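# Index a turntable one hole clockwise with the plunger

## Task

Rotate the turntable by exactly one hole in the clockwise direction as viewed from above, so that the plunger's pin ends up seated all the way down in the new hole; the fixture must finish standing upright on the deck, and neither gripper may be touching it.

## Robot and tools

Robot: two 6-joint arms, left_arm and right_arm, each with a parallel gripper. The fingers point along the gripper's +z axis and close along its y axis. end_effector_position is the point between the finger pads, roughly 1 cm behind the tips.

Frames: the scene frame has its origin at table-top height, halfway between the two nominal arm bases. +z is up, +x points out over the table, and left_arm sits on the +y side. Image left and right do not match arm names. Each arm reports its hand pose (metres, quat_wxyz) in its own base frame. Calibrated bases in scene coordinates: left_arm at (+0.025, +0.326, +0.031) with quat (1, 0, 0, +0.003); right_arm at (-0.004, -0.268, +0.031) with quat (1, 0, 0, -0.018). Both bases have +z up. Printed hand positions can be off by a few centimetres, more at long reach. Fixed cameras and the table are in the scene frame.

Row layout: every command row is one flat list of 14 numbers covering both arms. First come left_arm's 6 joint angles and its opening, then right_arm's 6 joint angles and its opening. This holds even when only one arm moves. Within each arm the joint order is: waist, shoulder, elbow, wrist roll, wrist yaw, wrist pitch. Joint numbers are absolute target angles in radians, not offsets.

Stated joint ranges (rad):
- waist: -2.618 to 3.054
- shoulder: 0.000 to 3.142
- elbow: 0.000 to 3.142
- wrist roll: -2.094 to 2.094
- wrist yaw: -1.571 to 1.571
- wrist pitch: -1.571 to 1.571

The real ends may differ by up to 0.059 rad. A call is rejected if a target lies more than 0.059 past a stated end and beyond the joint's current angle. Targets past the real end are clipped, and the result then notes "joint sent to its limit".

Opening: an absolute value from -1 (closed) to +1 (fully open, pad gap 0.094 m). Writing 0 is a real command, not a way to leave the gripper alone. To keep a gripper as it is, resend its current value from "Tool commands".

Tools:
- execute_actions(actions, cameras): actions is a list of actions. Each action is a table of up to 15 rows of 14 numbers, and each row runs for one 1/30 s step. A shorter table keeps repeating its last row. An empty list just reports the current state.
- move(target, speed, blend, opening_speed, blocking, cameras): target is one 14-number row or a list of up to 15 such rows, all absolute joint angles. All joints move together, so grippers trace curves. Paths take at least 0.5 s and are cut off at 10 s. speed is the top rate of the joint with farthest to go, 0.01 to 2 rad/s, default 0.5; it can be one number or one per target. blend (rad) rounds the corners at intermediate targets. opening_speed, 0.2 or more per second on the -1..1 scale, ramps the fingers. blocking=false returns after about 0.5 s while the motion continues, and a new move replaces it. The move: line reports done, off_target (a joint more than 0.035 rad off at rest), moving, held or fault, plus limits=held and each arm's worst joint error. Moves do not avoid obstacles or the other arm, and being done says nothing about contact.
- wait(seconds 0 to 10, cameras): holds the last commands; any running move continues.
- stop(cameras): brakes the running move. This needs distance, more after fast motion.
- zoom_image(camera, region [x0, y0, x1, y1] in pixels, at most 504x504): closer view of the latest image. Cameras are cam_head_left, cam_head_right, cam_left_wrist and cam_right_wrist, each 896x504.
- read_manual(section): licence texts only.
- finished_scene(scene 1 or 2): ends the scene and cannot be undone. The goal must hold without the robot.

Motion limits: at each step a joint's target cannot lead its measured angle by more than 0.202 (waist), 0.258 (shoulder), 0.3 (elbow), 0.573 (wrist pitch) or 0.522 (wrist yaw and wrist roll) rad. If targets would carry a gripper more than 200 mm from where it is, that arm's targets are scaled back. Tiny joint changes may not start at all. "Joint targets" shows what the joints are being driven toward now; resend those values to hold a joint still.

Reading results:
- Joint positions and Joint velocities: one block per arm in the joint order above, then the pad gap in m.
- "within noise": the arm is at rest.
- grip_measured: opening on the command scale. With nothing held it reads up to about 1.6 mm wide; on a hard part it reads up to about 3 mm narrower than the part.
- Joint torques: positive means toward a larger angle. They include the arm's own weight, and the first three joints wrap at ±28 N m.
- Step readings: a list of joint positions at some steps, returned for action calls only.
- "joint command not followed": the clearance check changed that arm's targets.
- MOTOR HOT: a motor is at 75 °C. At 90 °C an OVER-TEMPERATURE FAULT folds that arm and it stays out for the scene. Reaching far, carrying loads and pushing against unreachable poses all heat the motors.

Gripping: the pads squeeze at about 50 to 64 N each, from roughly 0.05 below the touch reading. Close slowly on fragile parts. To release, command well above grip_measured.

Avoid:
- dropping parts or letting go of anything still moving
- fast impacts and deep pushes past contact (faster moves and targets further past contact press harder)
- contact between the two arms, which can end the scene
- knocking the fixture over or off the table

Each tool is called after "Call:" by a JSON object that holds its "method" and its "body", one argument or row to a line.

## Session

Call:
{"method": "execute_actions", "body": {
  "actions": []
}}

Scene clock: 0.00 s.
left_arm: end_effector_position=(+0.3695, +0.0210, +0.1447) grip_measured=+1.000 end_effector_quat_wxyz=(+0.691, -0.046, +0.720, +0.036) | right_arm: end_effector_position=(+0.3642, -0.0543, +0.1341) grip_measured=+1.000 end_effector_quat_wxyz=(+0.671, +0.135, +0.726, -0.062)
Joint names: [waist, shoulder, elbow, wrist roll, wrist yaw, wrist pitch]
Joint positions: left_arm=[-0.002 1.545 0.182 -0.017 -0.116 1.321 0.094] | right_arm=[-0.036 1.532 0.189 0.115 0.24 1.248 0.094]
Joint velocities: within noise
Joint torques (N m): no reading
Heat: left arm: 33 °C; right arm: 32 °C.
Joint targets: left_arm=[-0.002 1.540 0.186 -0.017 -0.116 1.320] | right_arm=[-0.036 1.528 0.192 0.114 0.240 1.243]
Tool commands: left_gripper/opening=+1.0 right_gripper/opening=+1.0

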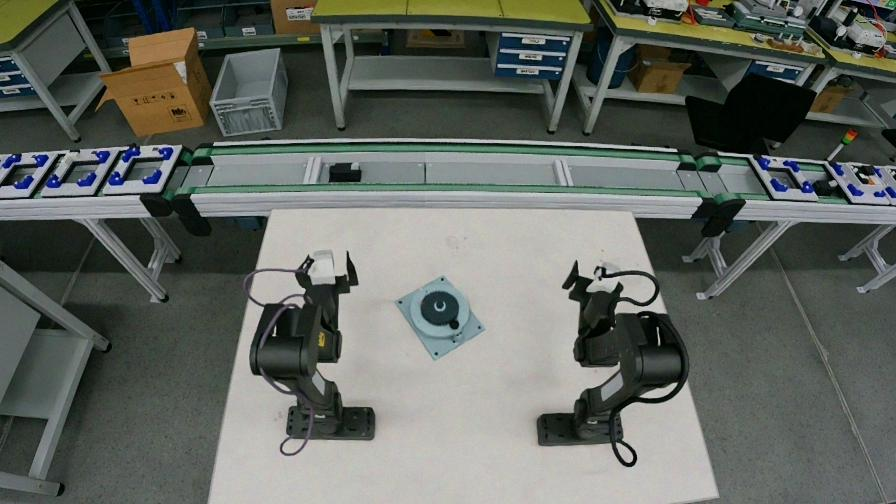

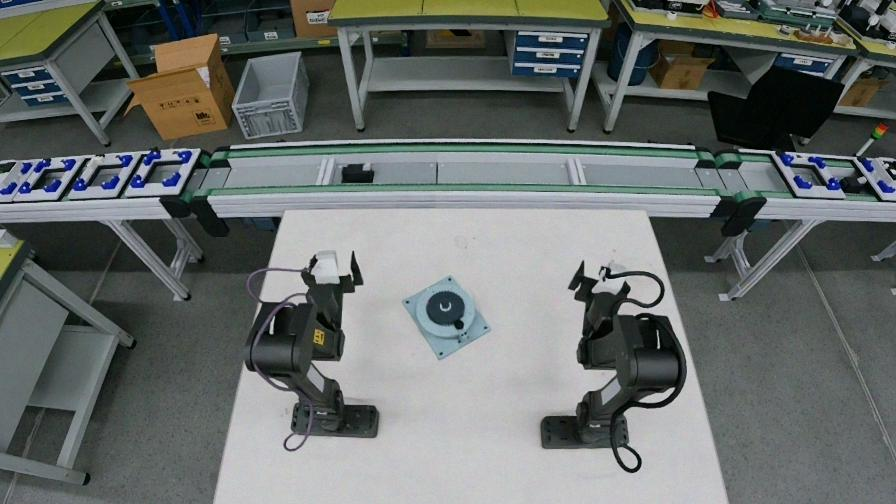

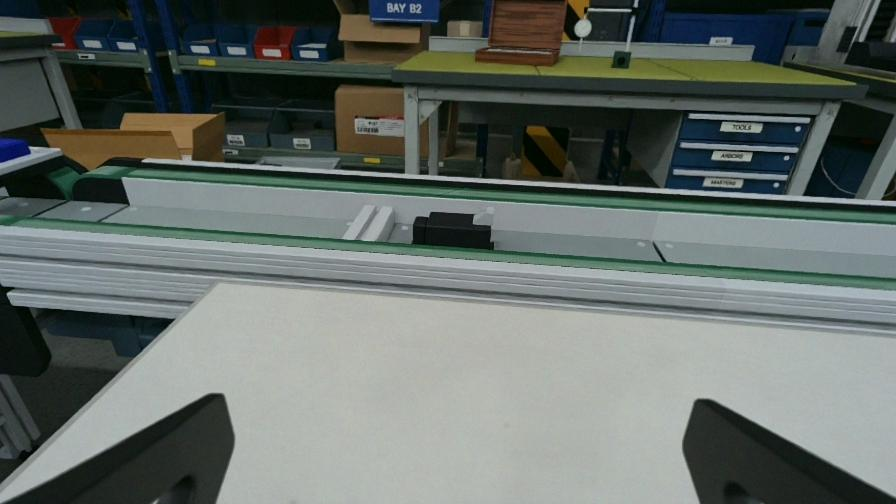

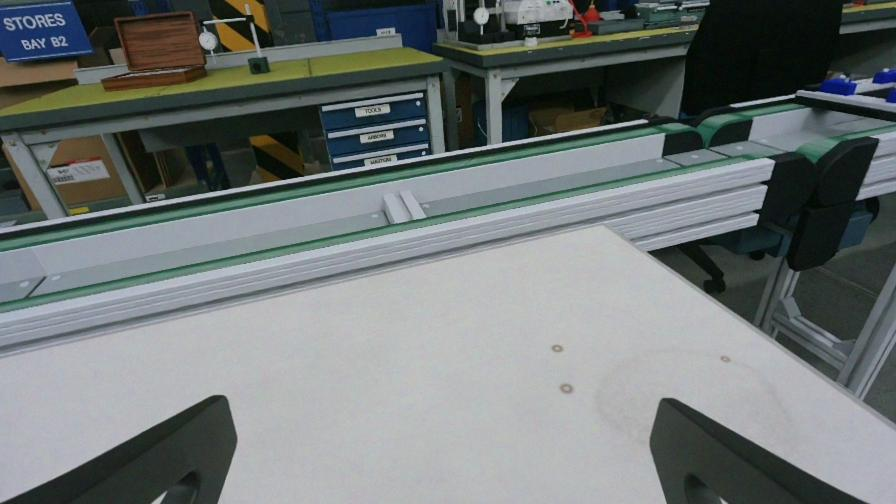

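Call:
{"method": "zoom_image", "body": {
  "camera": "cam_head_left",
  "region": [380, 260, 500, 370]
}}

Call:
{"method": "zoom_image", "body": {
  "camera": "cam_head_right",
  "region": [390, 260, 510, 370]
}}

Scaled by 4.200 from the camera's 896x504 image, which has a finer 1280x720 frame.

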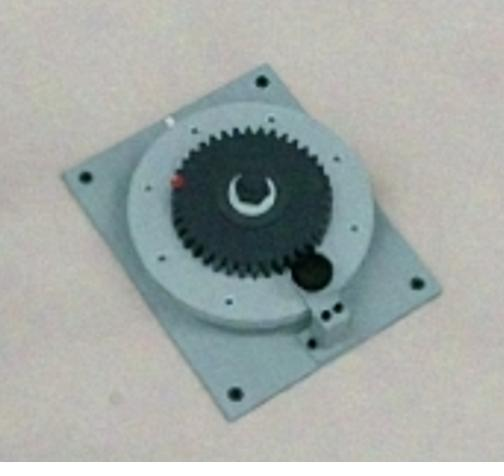

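Scaled by 4.200 from the camera's 896x504 image, which has a finer 1280x720 frame.

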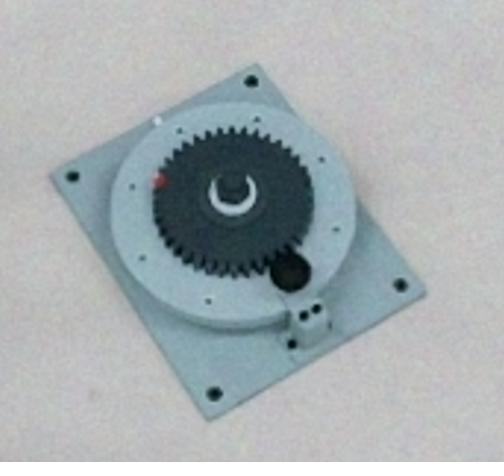

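Call:
{"method": "move", "body": {
  "target": [-0.70,2.0,1.95,0,0,-1.45,1,-0.036,1.53,0.19,0.114,0.24,1.243,1],
  "speed": 0.8
}}

Scene clock: 79.63 s.
left_arm: end_effector_position=(+0.3022, -0.2512, +0.1593) grip_measured=+1.000 end_effector_quat_wxyz=(+0.039, +0.337, +0.941, -0.011) | right_arm: end_effector_position=(+0.3642, -0.0543, +0.1341) grip_measured=+1.000 end_effector_quat_wxyz=(+0.671, +0.135, +0.726, -0.062)
Joint names: [waist, shoulder, elbow, wrist roll, wrist yaw, wrist pitch]
Joint positions: left_arm=[-0.699 1.979 1.923 -0.01 -0.006 -1.433 0.094] | right_arm=[-0.036 1.532 0.189 0.115 0.24 1.248 0.094]
Joint velocities: within noise
Joint torques (N m): left_arm=[-0.13 -8.58 7.06 0.13 0.04 0.37] | right_arm=[-0.12 -4.37 5.86 0 0 1.71]
Heat: left arm: 33 °C; right arm: 34 °C.
Joint targets: left_arm=[-0.700 2.000 1.950 0.000 0.000 -1.450] | right_arm=[-0.036 1.530 0.190 0.114 0.240 1.243]
move: done

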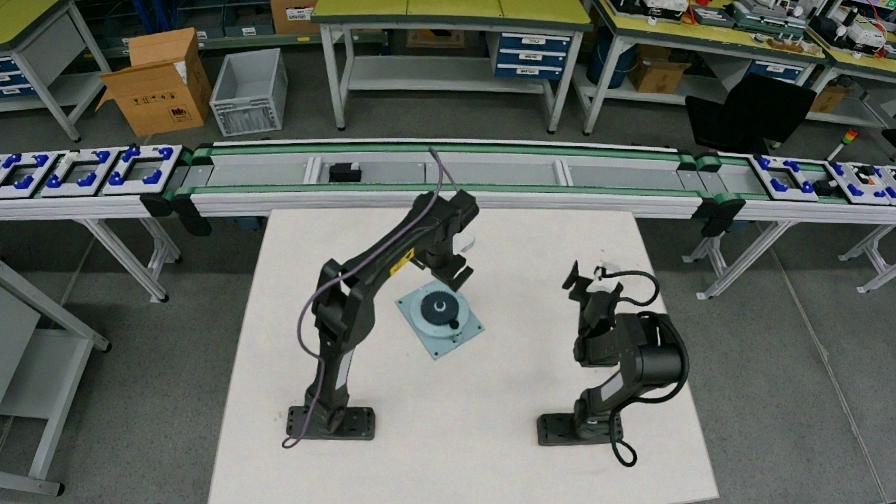

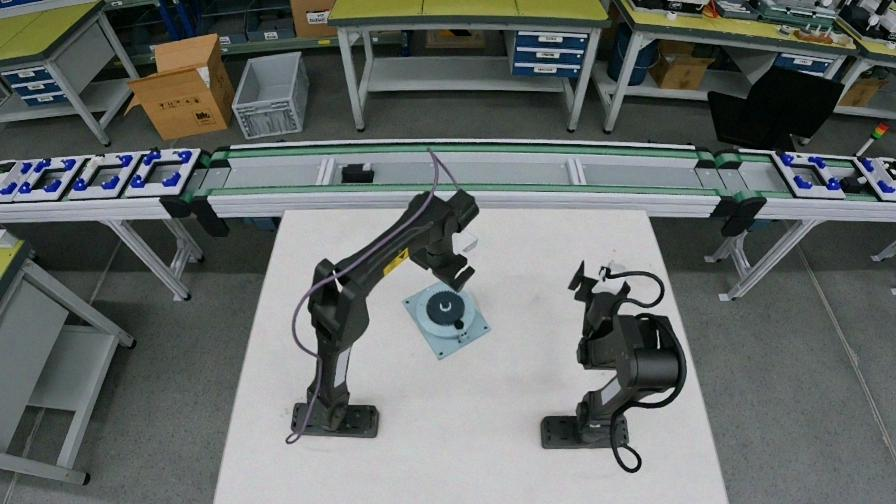

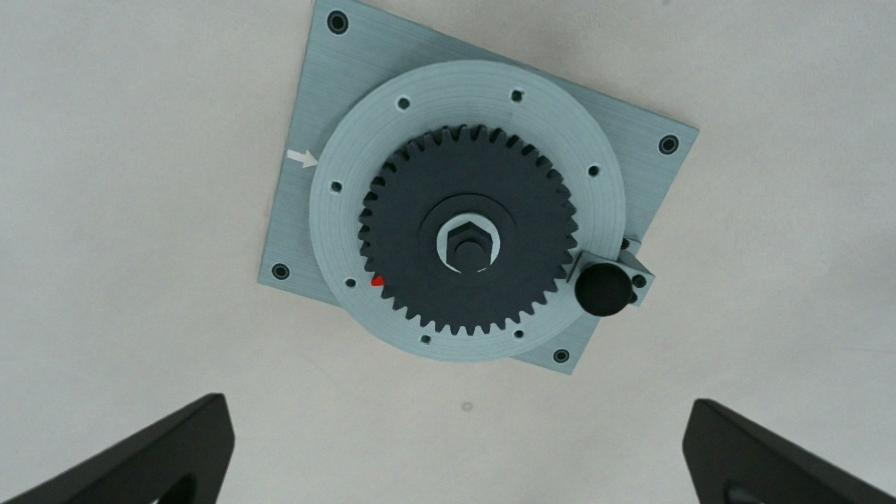

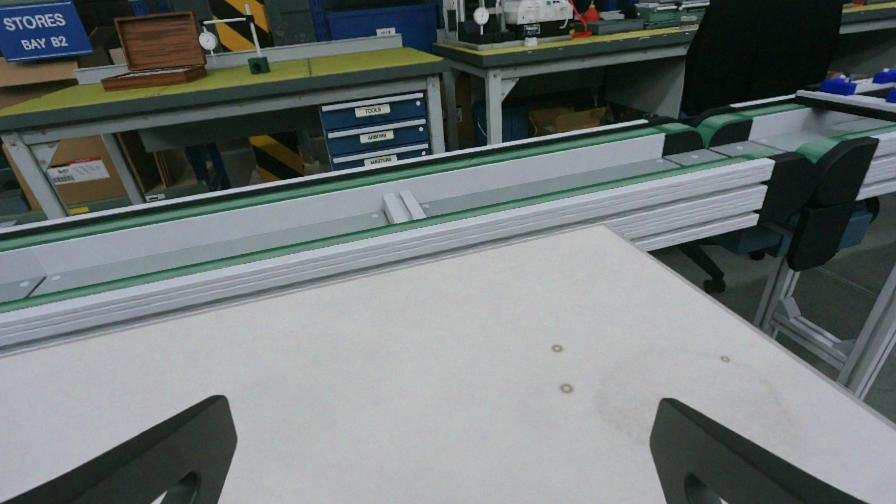

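Call:
{"method": "zoom_image", "body": {
  "camera": "cam_left_wrist",
  "region": [250, 0, 700, 390]
}}

Scaled by 1.120 from the camera's 896x504 image, which has a finer 1280x720 frame.

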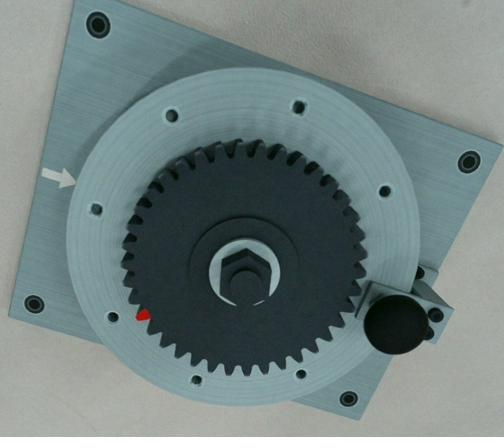

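Call:
{"method": "move", "body": {
  "target": [-0.70,2.0,1.95,0,0,-1.45,1,0.867,1.271,0.61,0,0,-0.139,1],
  "speed": 0.7
}}

Call:
{"method": "zoom_image", "body": {
  "camera": "cam_right_wrist",
  "region": [200, 0, 700, 504]
}}

Scene clock: 168.87 s.
left_arm: end_effector_position=(+0.3019, -0.2510, +0.1593) grip_measured=+1.000 end_effector_quat_wxyz=(+0.039, +0.337, +0.940, -0.011) | right_arm: end_effector_position=(+0.2227, +0.2582, +0.0769) grip_measured=+1.000 end_effector_quat_wxyz=(+0.331, -0.383, +0.849, +0.150)
Joint names: [waist, shoulder, elbow, wrist roll, wrist yaw, wrist pitch]
Joint positions: left_arm=[-0.699 1.979 1.923 -0.009 -0.006 -1.434 0.094] | right_arm=[0.861 1.291 0.588 0.01 0.009 -0.124 0.094]
Joint velocities: within noise
Joint torques (N m): left_arm=[-0.09 -8.58 7.09 0.12 0.05 0.38] | right_arm=[0.47 -5.64 10.48 -0.08 -0.11 1.27]
Heat: left arm: 36 °C; right arm: 36 °C.
Joint targets: left_arm=[-0.700 2.000 1.950 0.000 0.000 -1.450] | right_arm=[0.867 1.271 0.610 0.000 0.000 -0.139]
move: done

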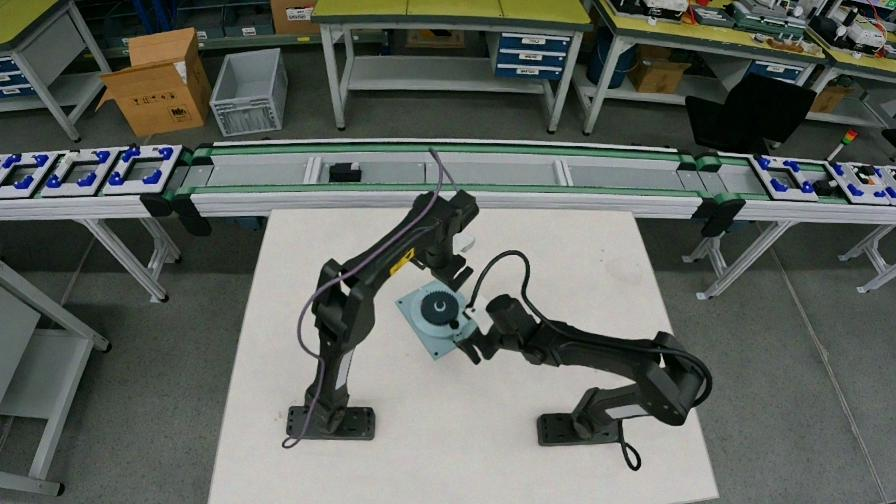

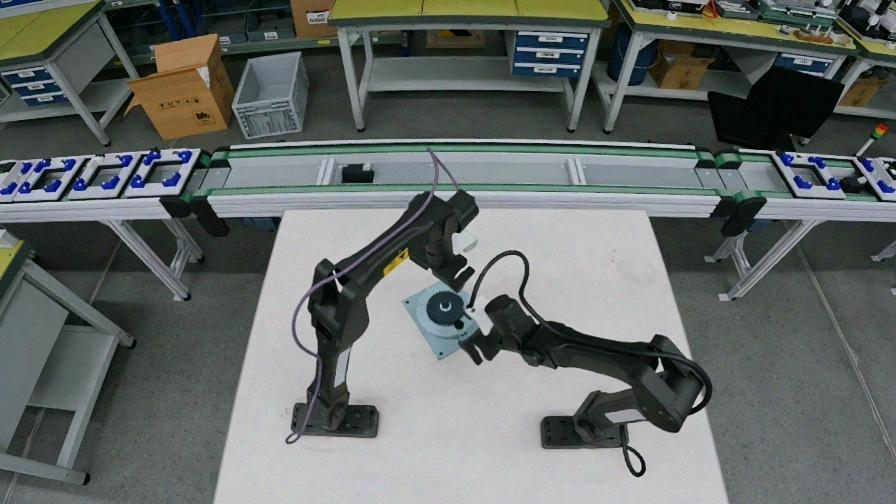

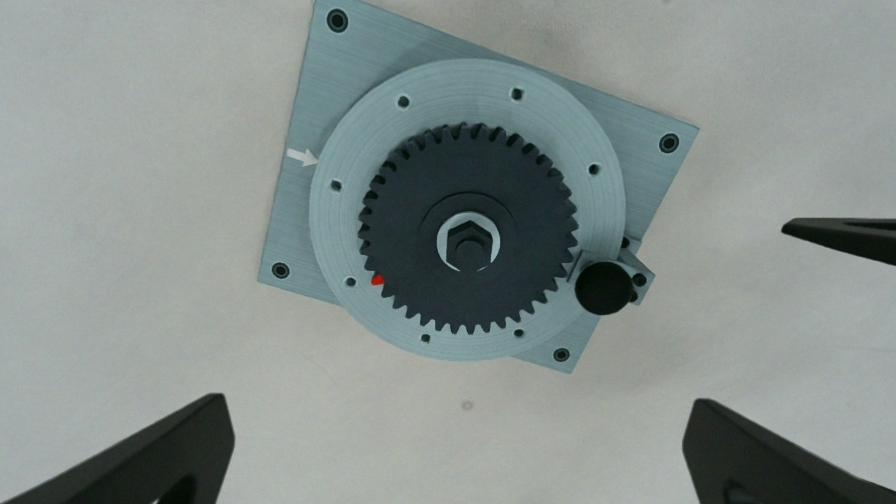

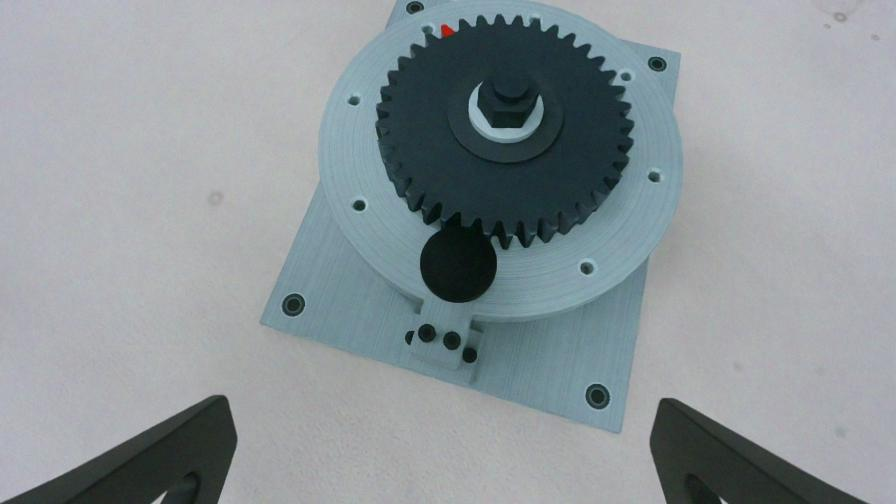

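Scaled by 1.000.

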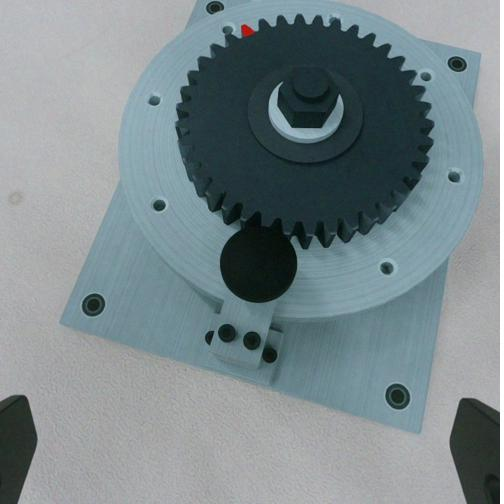

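Call:
{"method": "move", "body": {
  "target": [-0.70,2.0,1.95,0,0,-1.45,1,0.850,1.505,0.474,0,0,0.331,0.1],
  "speed": 0.4
}}

Call:
{"method": "zoom_image", "body": {
  "camera": "cam_left_wrist",
  "region": [450, 150, 800, 400]
}}

Scene clock: 205.23 s.
left_arm: end_effector_position=(+0.3019, -0.2510, +0.1593) grip_measured=+1.000 end_effector_quat_wxyz=(+0.039, +0.337, +0.940, -0.011) | right_arm: end_effector_position=(+0.2434, +0.2823, +0.0484) grip_measured=+0.102 end_effector_quat_wxyz=(+0.390, -0.372, +0.824, +0.177)
Joint names: [waist, shoulder, elbow, wrist roll, wrist yaw, wrist pitch]
Joint positions: left_arm=[-0.699 1.979 1.923 -0.009 -0.006 -1.434 0.094] | right_arm=[0.861 1.494 0.483 0.009 0.009 0.324 0.052]
Joint velocities: within noise
Joint torques (N m): left_arm=[-0.13 -8.62 7.08 0.12 0.04 0.37] | right_arm=[-1.16 -4.3 6.5 -0.06 -0.11 1.56]
Heat: left arm: 36 °C; right arm: 34 °C.
Joint targets: left_arm=[-0.700 2.000 1.950 0.000 0.000 -1.450] | right_arm=[0.850 1.505 0.474 0.000 0.000 0.331]
move: done

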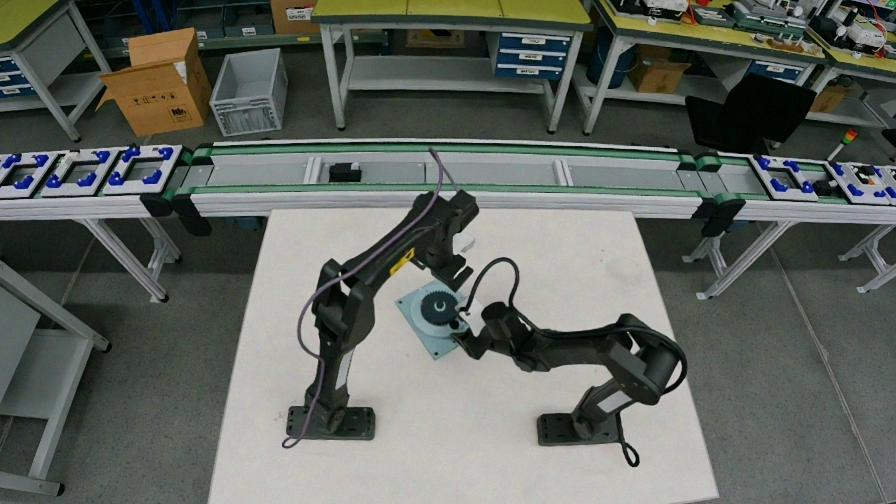

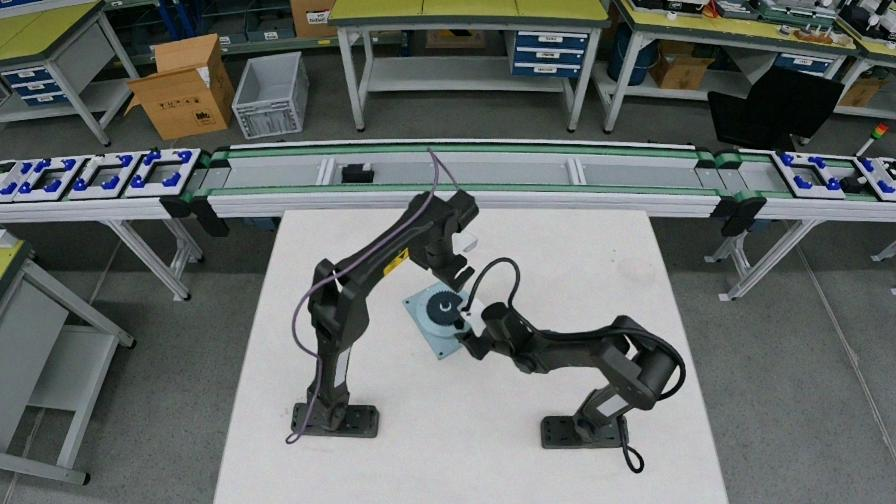

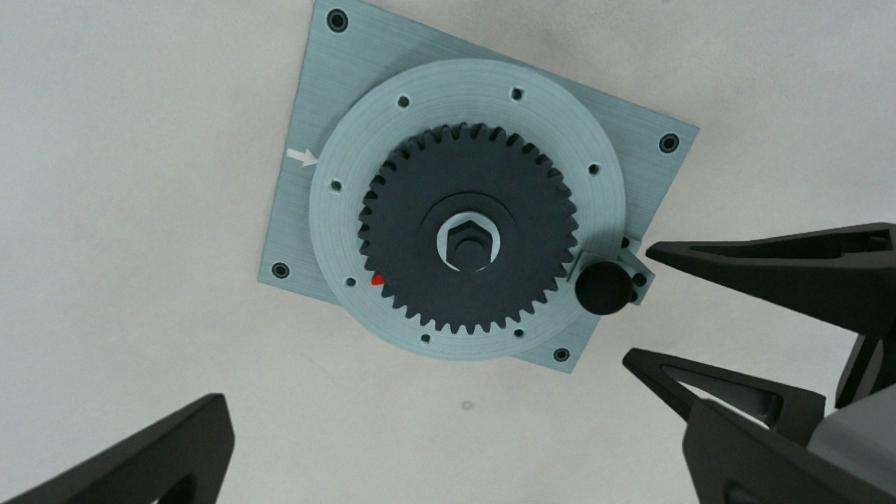

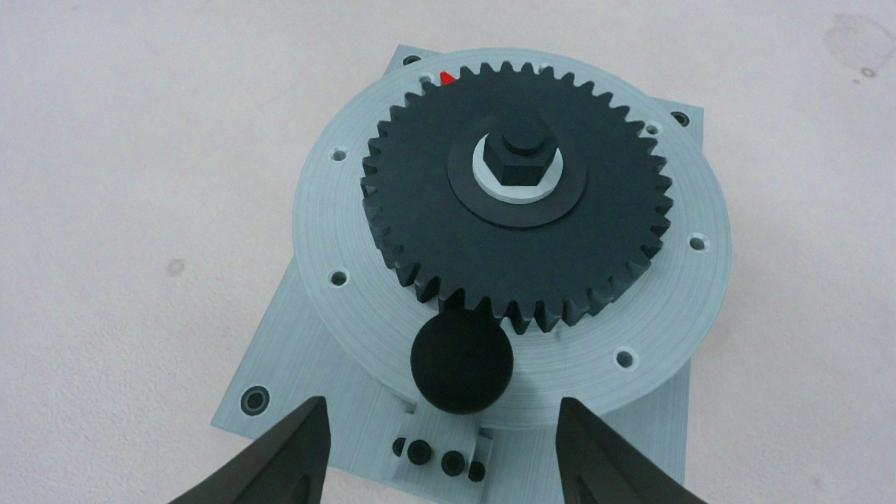

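Scaled by 1.440 from the camera's 896x504 image, which has a finer 1280x720 frame.

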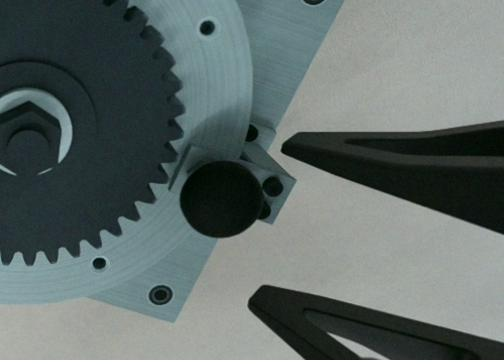

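Call:
{"method": "move", "body": {
  "target": [-0.70,2.0,1.95,0,0,-1.45,1,0.838,1.668,0.490,0,0,0.478,0.1],
  "speed": 0.4,
  "cameras": ["cam_left_wrist","cam_right_wrist"]
}}

Scene clock: 230.13 s.
left_arm: end_effector_position=(+0.3019, -0.2510, +0.1593) grip_measured=+1.000 end_effector_quat_wxyz=(+0.039, +0.337, +0.940, -0.011) | right_arm: end_effector_position=(+0.2524, +0.2854, +0.0218) grip_measured=+0.101 end_effector_quat_wxyz=(+0.385, -0.368, +0.829, +0.170)
Joint names: [waist, shoulder, elbow, wrist roll, wrist yaw, wrist pitch]
Joint positions: left_arm=[-0.699 1.979 1.923 -0.009 -0.006 -1.434 0.094] | right_arm=[0.85 1.636 0.482 0.008 0.012 0.452 0.052]
Joint velocities: within noise
Joint torques (N m): left_arm=[-0.13 -8.59 7.08 0.11 0.06 0.37] | right_arm=[-1.18 -3.44 7.25 -0.08 -0.12 1.75]
Heat: left arm: 36 °C; right arm: 35 °C.
Joint targets: left_arm=[-0.700 2.000 1.950 0.000 0.000 -1.450] | right_arm=[0.838 1.668 0.490 0.000 0.000 0.478]
move: done
Images, in order (width x height): cam_left_wrist 896x504, cam_right_wrist 896x504.

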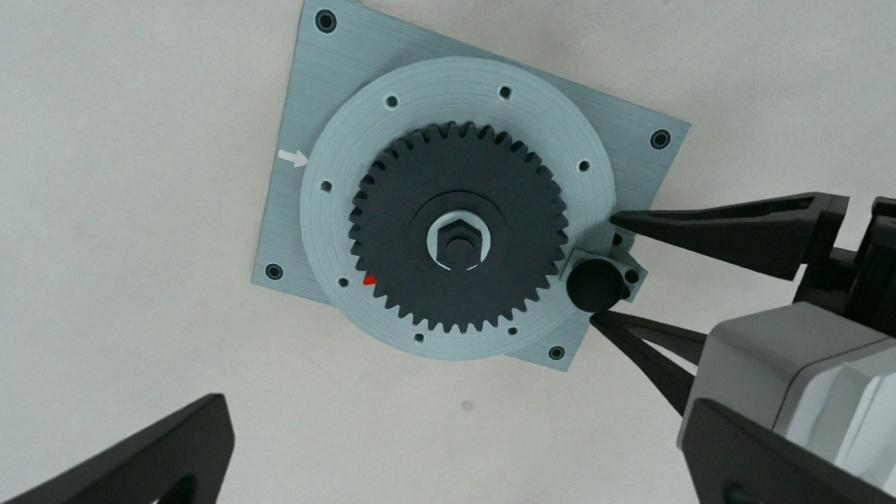

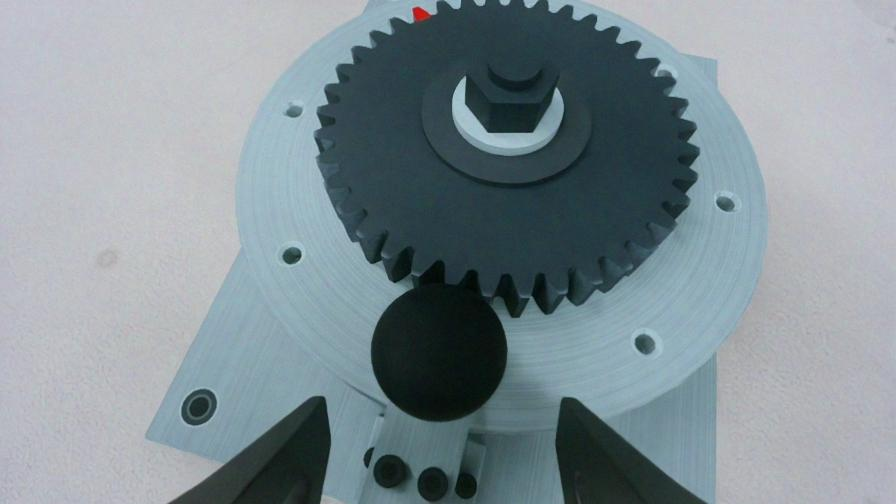

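Call:
{"method": "move", "body": {
  "target": [
    [-0.70,2.0,1.95,0,0,-1.45,1,0.846,1.505,0.474,0,0,0.331,0.1],
    [-0.70,2.0,1.95,0,0,-1.45,1,0.846,1.68,0.221,0,0,1.024,0.1]
  ],
  "speed": 0.5,
  "cameras": ["cam_left_wrist","cam_right_wrist"]
}}

Scene clock: 252.13 s.
left_arm: end_effector_position=(+0.3019, -0.2510, +0.1593) grip_measured=+1.000 end_effector_quat_wxyz=(+0.039, +0.337, +0.940, -0.011) | right_arm: end_effector_position=(+0.2410, +0.2728, +0.0451) grip_measured=+0.101 end_effector_quat_wxyz=(+0.497, -0.340, +0.767, +0.222)
Joint names: [waist, shoulder, elbow, wrist roll, wrist yaw, wrist pitch]
Joint positions: left_arm=[-0.699 1.979 1.923 -0.009 -0.006 -1.434 0.094] | right_arm=[0.85 1.666 0.228 0.008 0.01 1.018 0.052]
Joint velocities: within noise
Joint torques (N m): left_arm=[-0.1 -8.61 7.08 0.11 0.04 0.38] | right_arm=[-0.43 -3.99 4.42 -0.07 -0.11 1.76]
Heat: left arm: 36 °C; right arm: 35 °C.
Joint targets: left_arm=[-0.700 2.000 1.950 0.000 0.000 -1.450] | right_arm=[0.846 1.680 0.221 0.000 0.000 1.024]
move: done
Images, in order (width x height): cam_left_wrist 896x504, cam_right_wrist 896x504.

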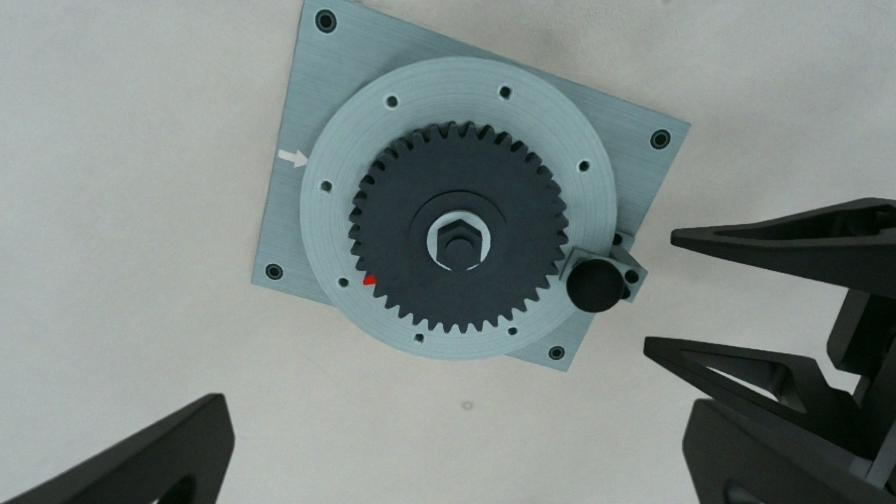

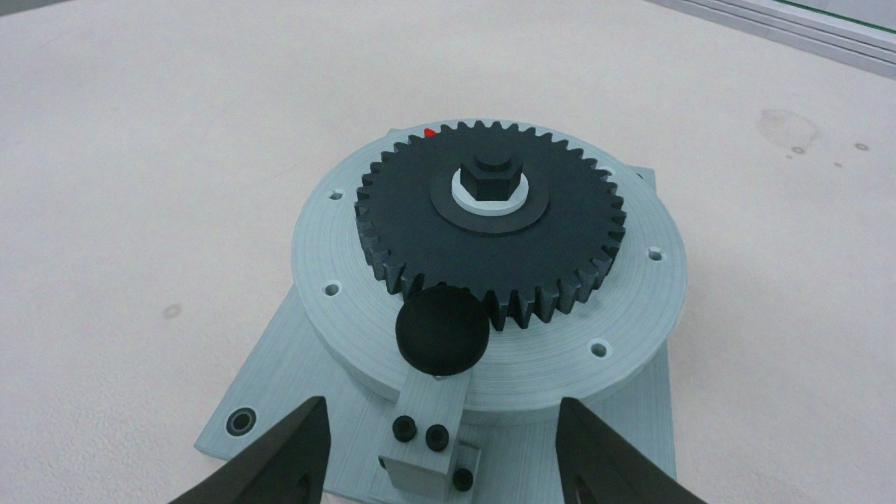

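Call:
{"method": "move", "body": {
  "target": [-0.70,2.0,1.95,0,0,-1.45,1,0.846,1.796,0.362,0,0,0.934,0.1],
  "speed": 0.3,
  "cameras": ["cam_left_wrist","cam_right_wrist"]
}}

Scene clock: 273.83 s.
left_arm: end_effector_position=(+0.3019, -0.2510, +0.1593) grip_measured=+1.000 end_effector_quat_wxyz=(+0.039, +0.337, +0.940, -0.011) | right_arm: end_effector_position=(+0.2573, +0.2914, +0.0277) grip_measured=+0.101 end_effector_quat_wxyz=(+0.473, -0.347, +0.782, +0.212)
Joint names: [waist, shoulder, elbow, wrist roll, wrist yaw, wrist pitch]
Joint positions: left_arm=[-0.699 1.979 1.923 -0.009 -0.006 -1.434 0.094] | right_arm=[0.85 1.78 0.349 0.008 0.01 0.95 0.052]
Joint velocities: within noise
Joint torques (N m): left_arm=[-0.13 -8.64 7.05 0.12 0.05 0.38] | right_arm=[-0.43 -4.79 6.38 -0.08 -0.11 1.55]
Heat: left arm: 36 °C; right arm: 36 °C.
Joint targets: left_arm=[-0.700 2.000 1.950 0.000 0.000 -1.450] | right_arm=[0.846 1.796 0.362 0.000 0.000 0.934]
move: done
Images, in order (width x height): cam_left_wrist 896x504, cam_right_wrist 896x504.

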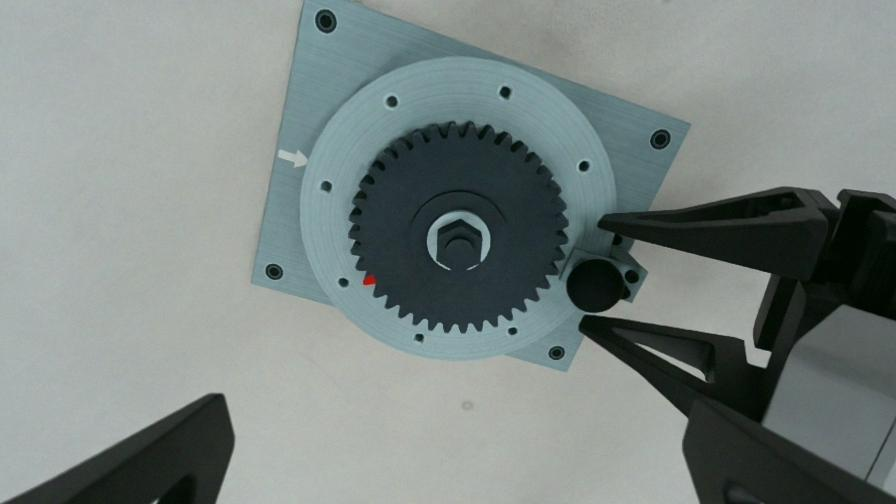

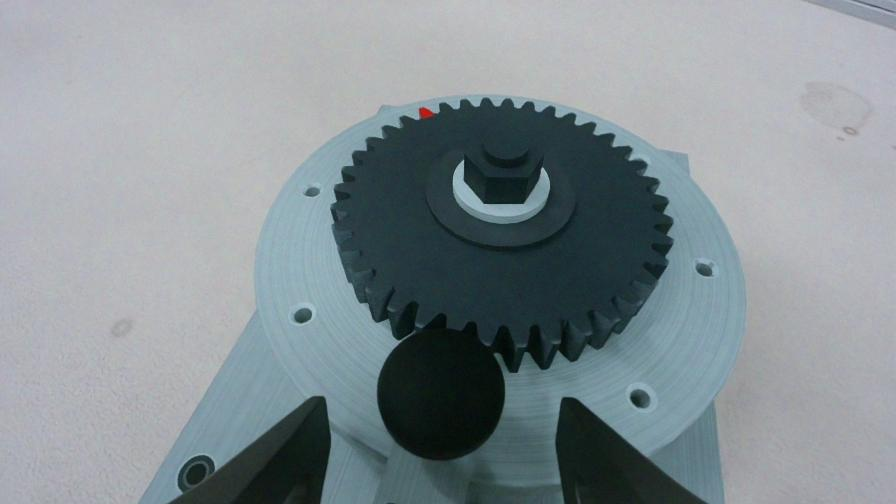

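Call:
{"method": "move", "body": {
  "target": [
    [-0.70,2.0,1.95,0,0,-1.45,1,0.846,1.787,0.389,0,0,0.898,0.1],
    [-0.70,2.0,1.95,0,0,-1.45,1,0.846,1.787,0.389,0,0,0.898,-0.6]
  ],
  "speed": 0.3,
  "opening_speed": 0.4,
  "cameras": ["cam_left_wrist","cam_right_wrist"]
}}

Scene clock: 290.70 s.
left_arm: end_effector_position=(+0.3019, -0.2510, +0.1593) grip_measured=+1.000 end_effector_quat_wxyz=(+0.039, +0.337, +0.940, -0.011) | right_arm: end_effector_position=(+0.2601, +0.2949, +0.0276) grip_measured=-0.511 end_effector_quat_wxyz=(+0.467, -0.342, +0.787, +0.214)
Joint names: [waist, shoulder, elbow, wrist roll, wrist yaw, wrist pitch]
Joint positions: left_arm=[-0.699 1.979 1.923 -0.009 -0.006 -1.434 0.094] | right_arm=[0.85 1.78 0.374 0.025 0.009 0.914 0.023]
Joint velocities: within noise
Joint torques (N m): left_arm=[-0.13 -8.59 7.09 0.11 0.05 0.38] | right_arm=[-0.46 -5.57 6.75 -0.23 -0.1 1.54]
Heat: left arm: 36 °C; right arm: 35 °C.
Joint targets: left_arm=[-0.700 2.000 1.950 0.000 0.000 -1.450] | right_arm=[0.846 1.787 0.389 0.000 0.000 0.898]
move: done
Images, in order (width x height): cam_left_wrist 896x504, cam_right_wrist 896x504.

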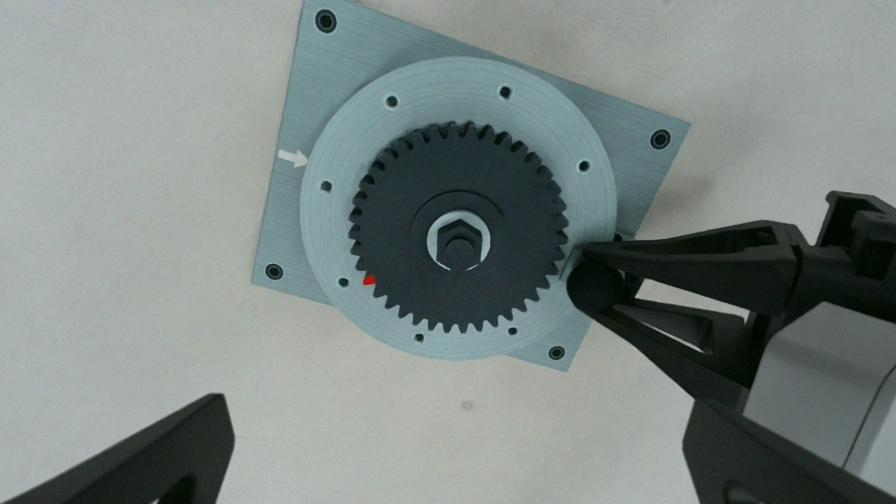

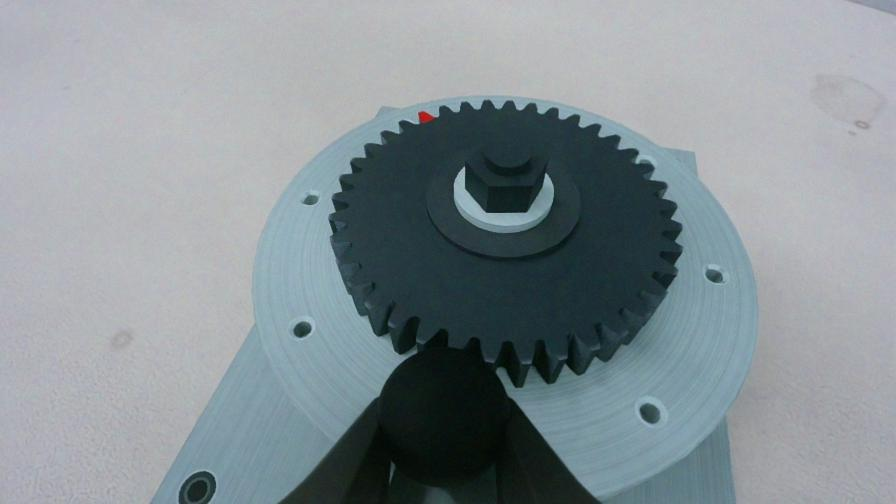

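Call:
{"method": "move", "body": {
  "target": [
    [-0.70,2.0,1.95,-2.07,0,-1.45,-0.1,0.846,1.787,0.389,0,0,0.898,-0.66],
    [-0.70,2.075,1.79,-2.07,0,-1.29,-0.1,0.846,1.787,0.389,0,0,0.898,-0.66]
  ],
  "speed": 0.6,
  "blend": 0.1
}}

Scene clock: 338.53 s.
left_arm: end_effector_position=(+0.3056, -0.2550, +0.0949) grip_measured=-0.098 end_effector_quat_wxyz=(+0.001, -0.629, +0.777, +0.000) | right_arm: end_effector_position=(+0.2601, +0.2949, +0.0276) grip_measured=-0.512 end_effector_quat_wxyz=(+0.467, -0.341, +0.787, +0.214)
Joint names: [waist, shoulder, elbow, wrist roll, wrist yaw, wrist pitch]
Joint positions: left_arm=[-0.699 2.067 1.798 -2.06 -0.002 -1.3 0.042] | right_arm=[0.85 1.78 0.374 0.026 0.009 0.914 0.023]
Joint velocities: within noise
Joint torques (N m): left_arm=[-0.14 -10.51 4.3 -0.09 0.01 0.49] | right_arm=[-0.47 -5.6 6.74 -0.24 -0.1 1.54]
Heat: left arm: 36 °C; right arm: 37 °C.
Joint targets: left_arm=[-0.700 2.075 1.790 -2.070 0.000 -1.290] | right_arm=[0.846 1.787 0.389 0.000 0.000 0.898]
move: done; blend cut to 0 rad at target 1

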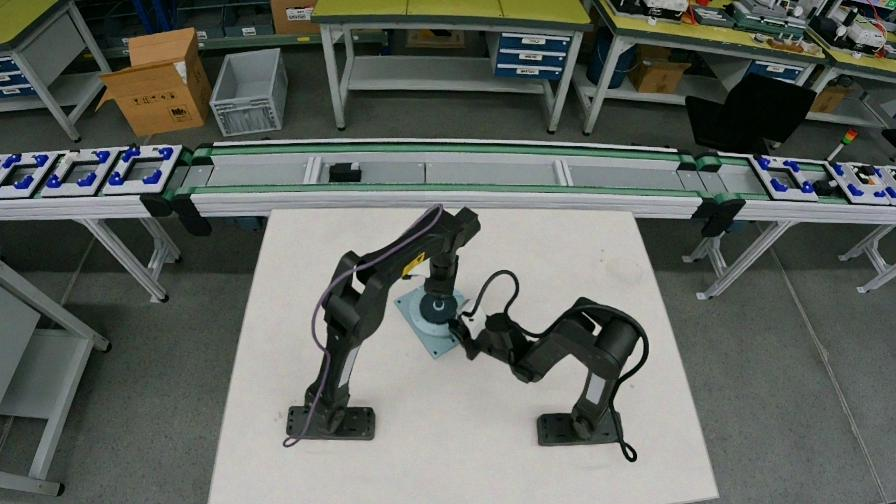

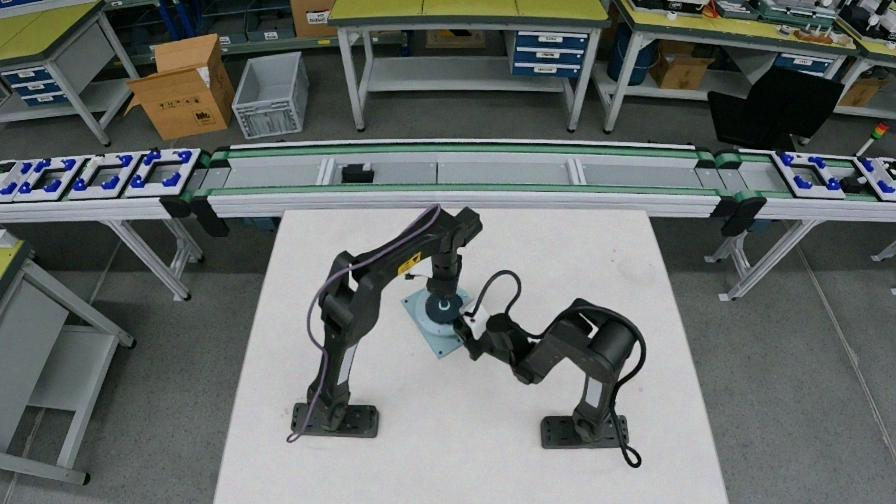

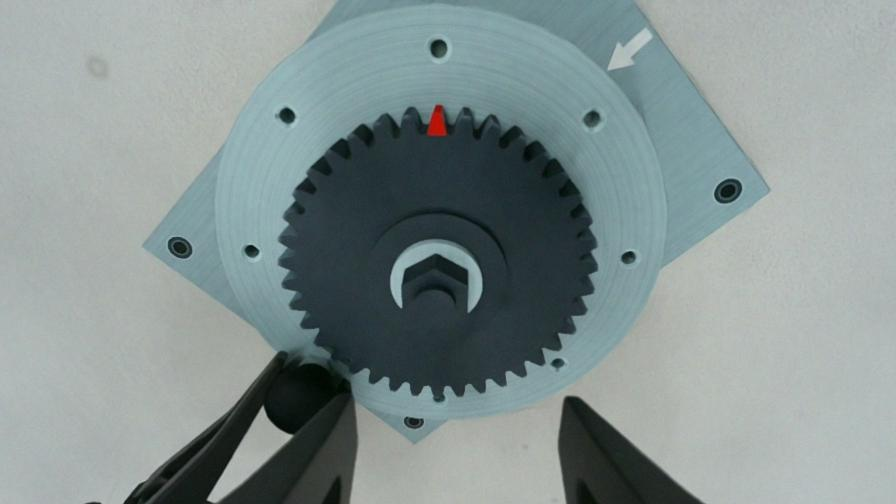

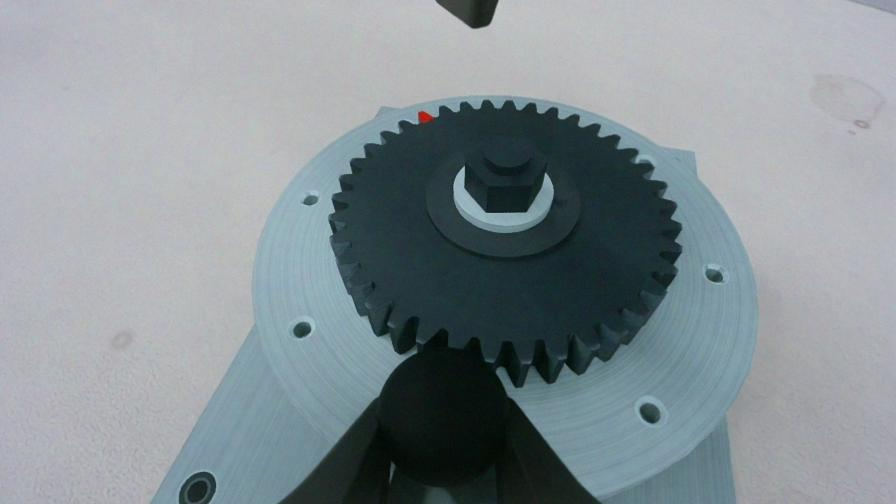

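Call:
{"method": "move", "body": {
  "target": [-0.70,2.055,1.635,-2.07,0,-1.155,-0.1,0.846,1.787,0.389,0,0,0.898,-0.66],
  "speed": 0.3,
  "cameras": ["cam_left_wrist","cam_right_wrist"]
}}

Scene clock: 354.40 s.
left_arm: end_effector_position=(+0.2996, -0.2500, +0.0573) grip_measured=-0.098 end_effector_quat_wxyz=(+0.000, -0.629, +0.777, +0.007) | right_arm: end_effector_position=(+0.2601, +0.2949, +0.0276) grip_measured=-0.512 end_effector_quat_wxyz=(+0.467, -0.341, +0.787, +0.214)
Joint names: [waist, shoulder, elbow, wrist roll, wrist yaw, wrist pitch]
Joint positions: left_arm=[-0.699 2.067 1.648 -2.06 -0.002 -1.165 0.042] | right_arm=[0.85 1.78 0.374 0.026 0.009 0.914 0.023]
Joint velocities: within noise
Joint torques (N m): left_arm=[-0.12 -12.29 3.93 -0.1 0 0.49] | right_arm=[-0.38 -5.57 6.71 -0.25 -0.11 1.53]
Heat: left arm: 36 °C; right arm: 37 °C.
Joint targets: left_arm=[-0.700 2.055 1.635 -2.070 0.000 -1.155] | right_arm=[0.846 1.787 0.389 0.000 0.000 0.898]
move: done
Images, in order (width x height): cam_left_wrist 896x504, cam_right_wrist 896x504.

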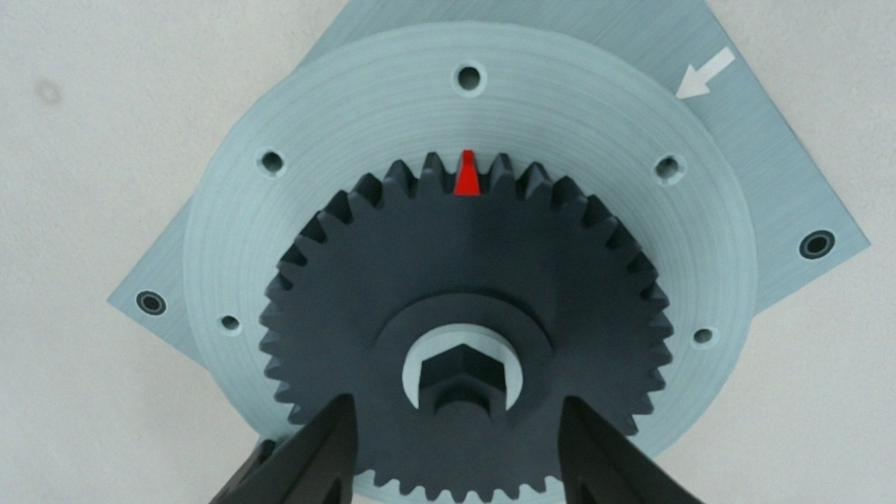

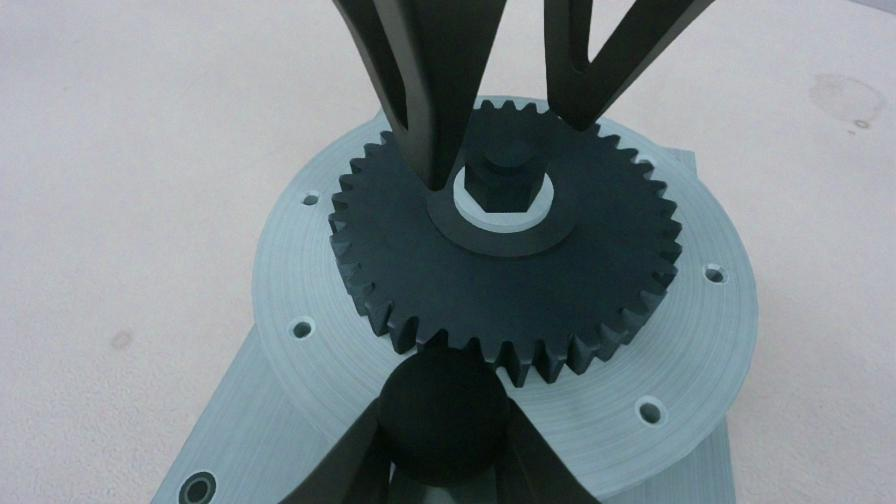

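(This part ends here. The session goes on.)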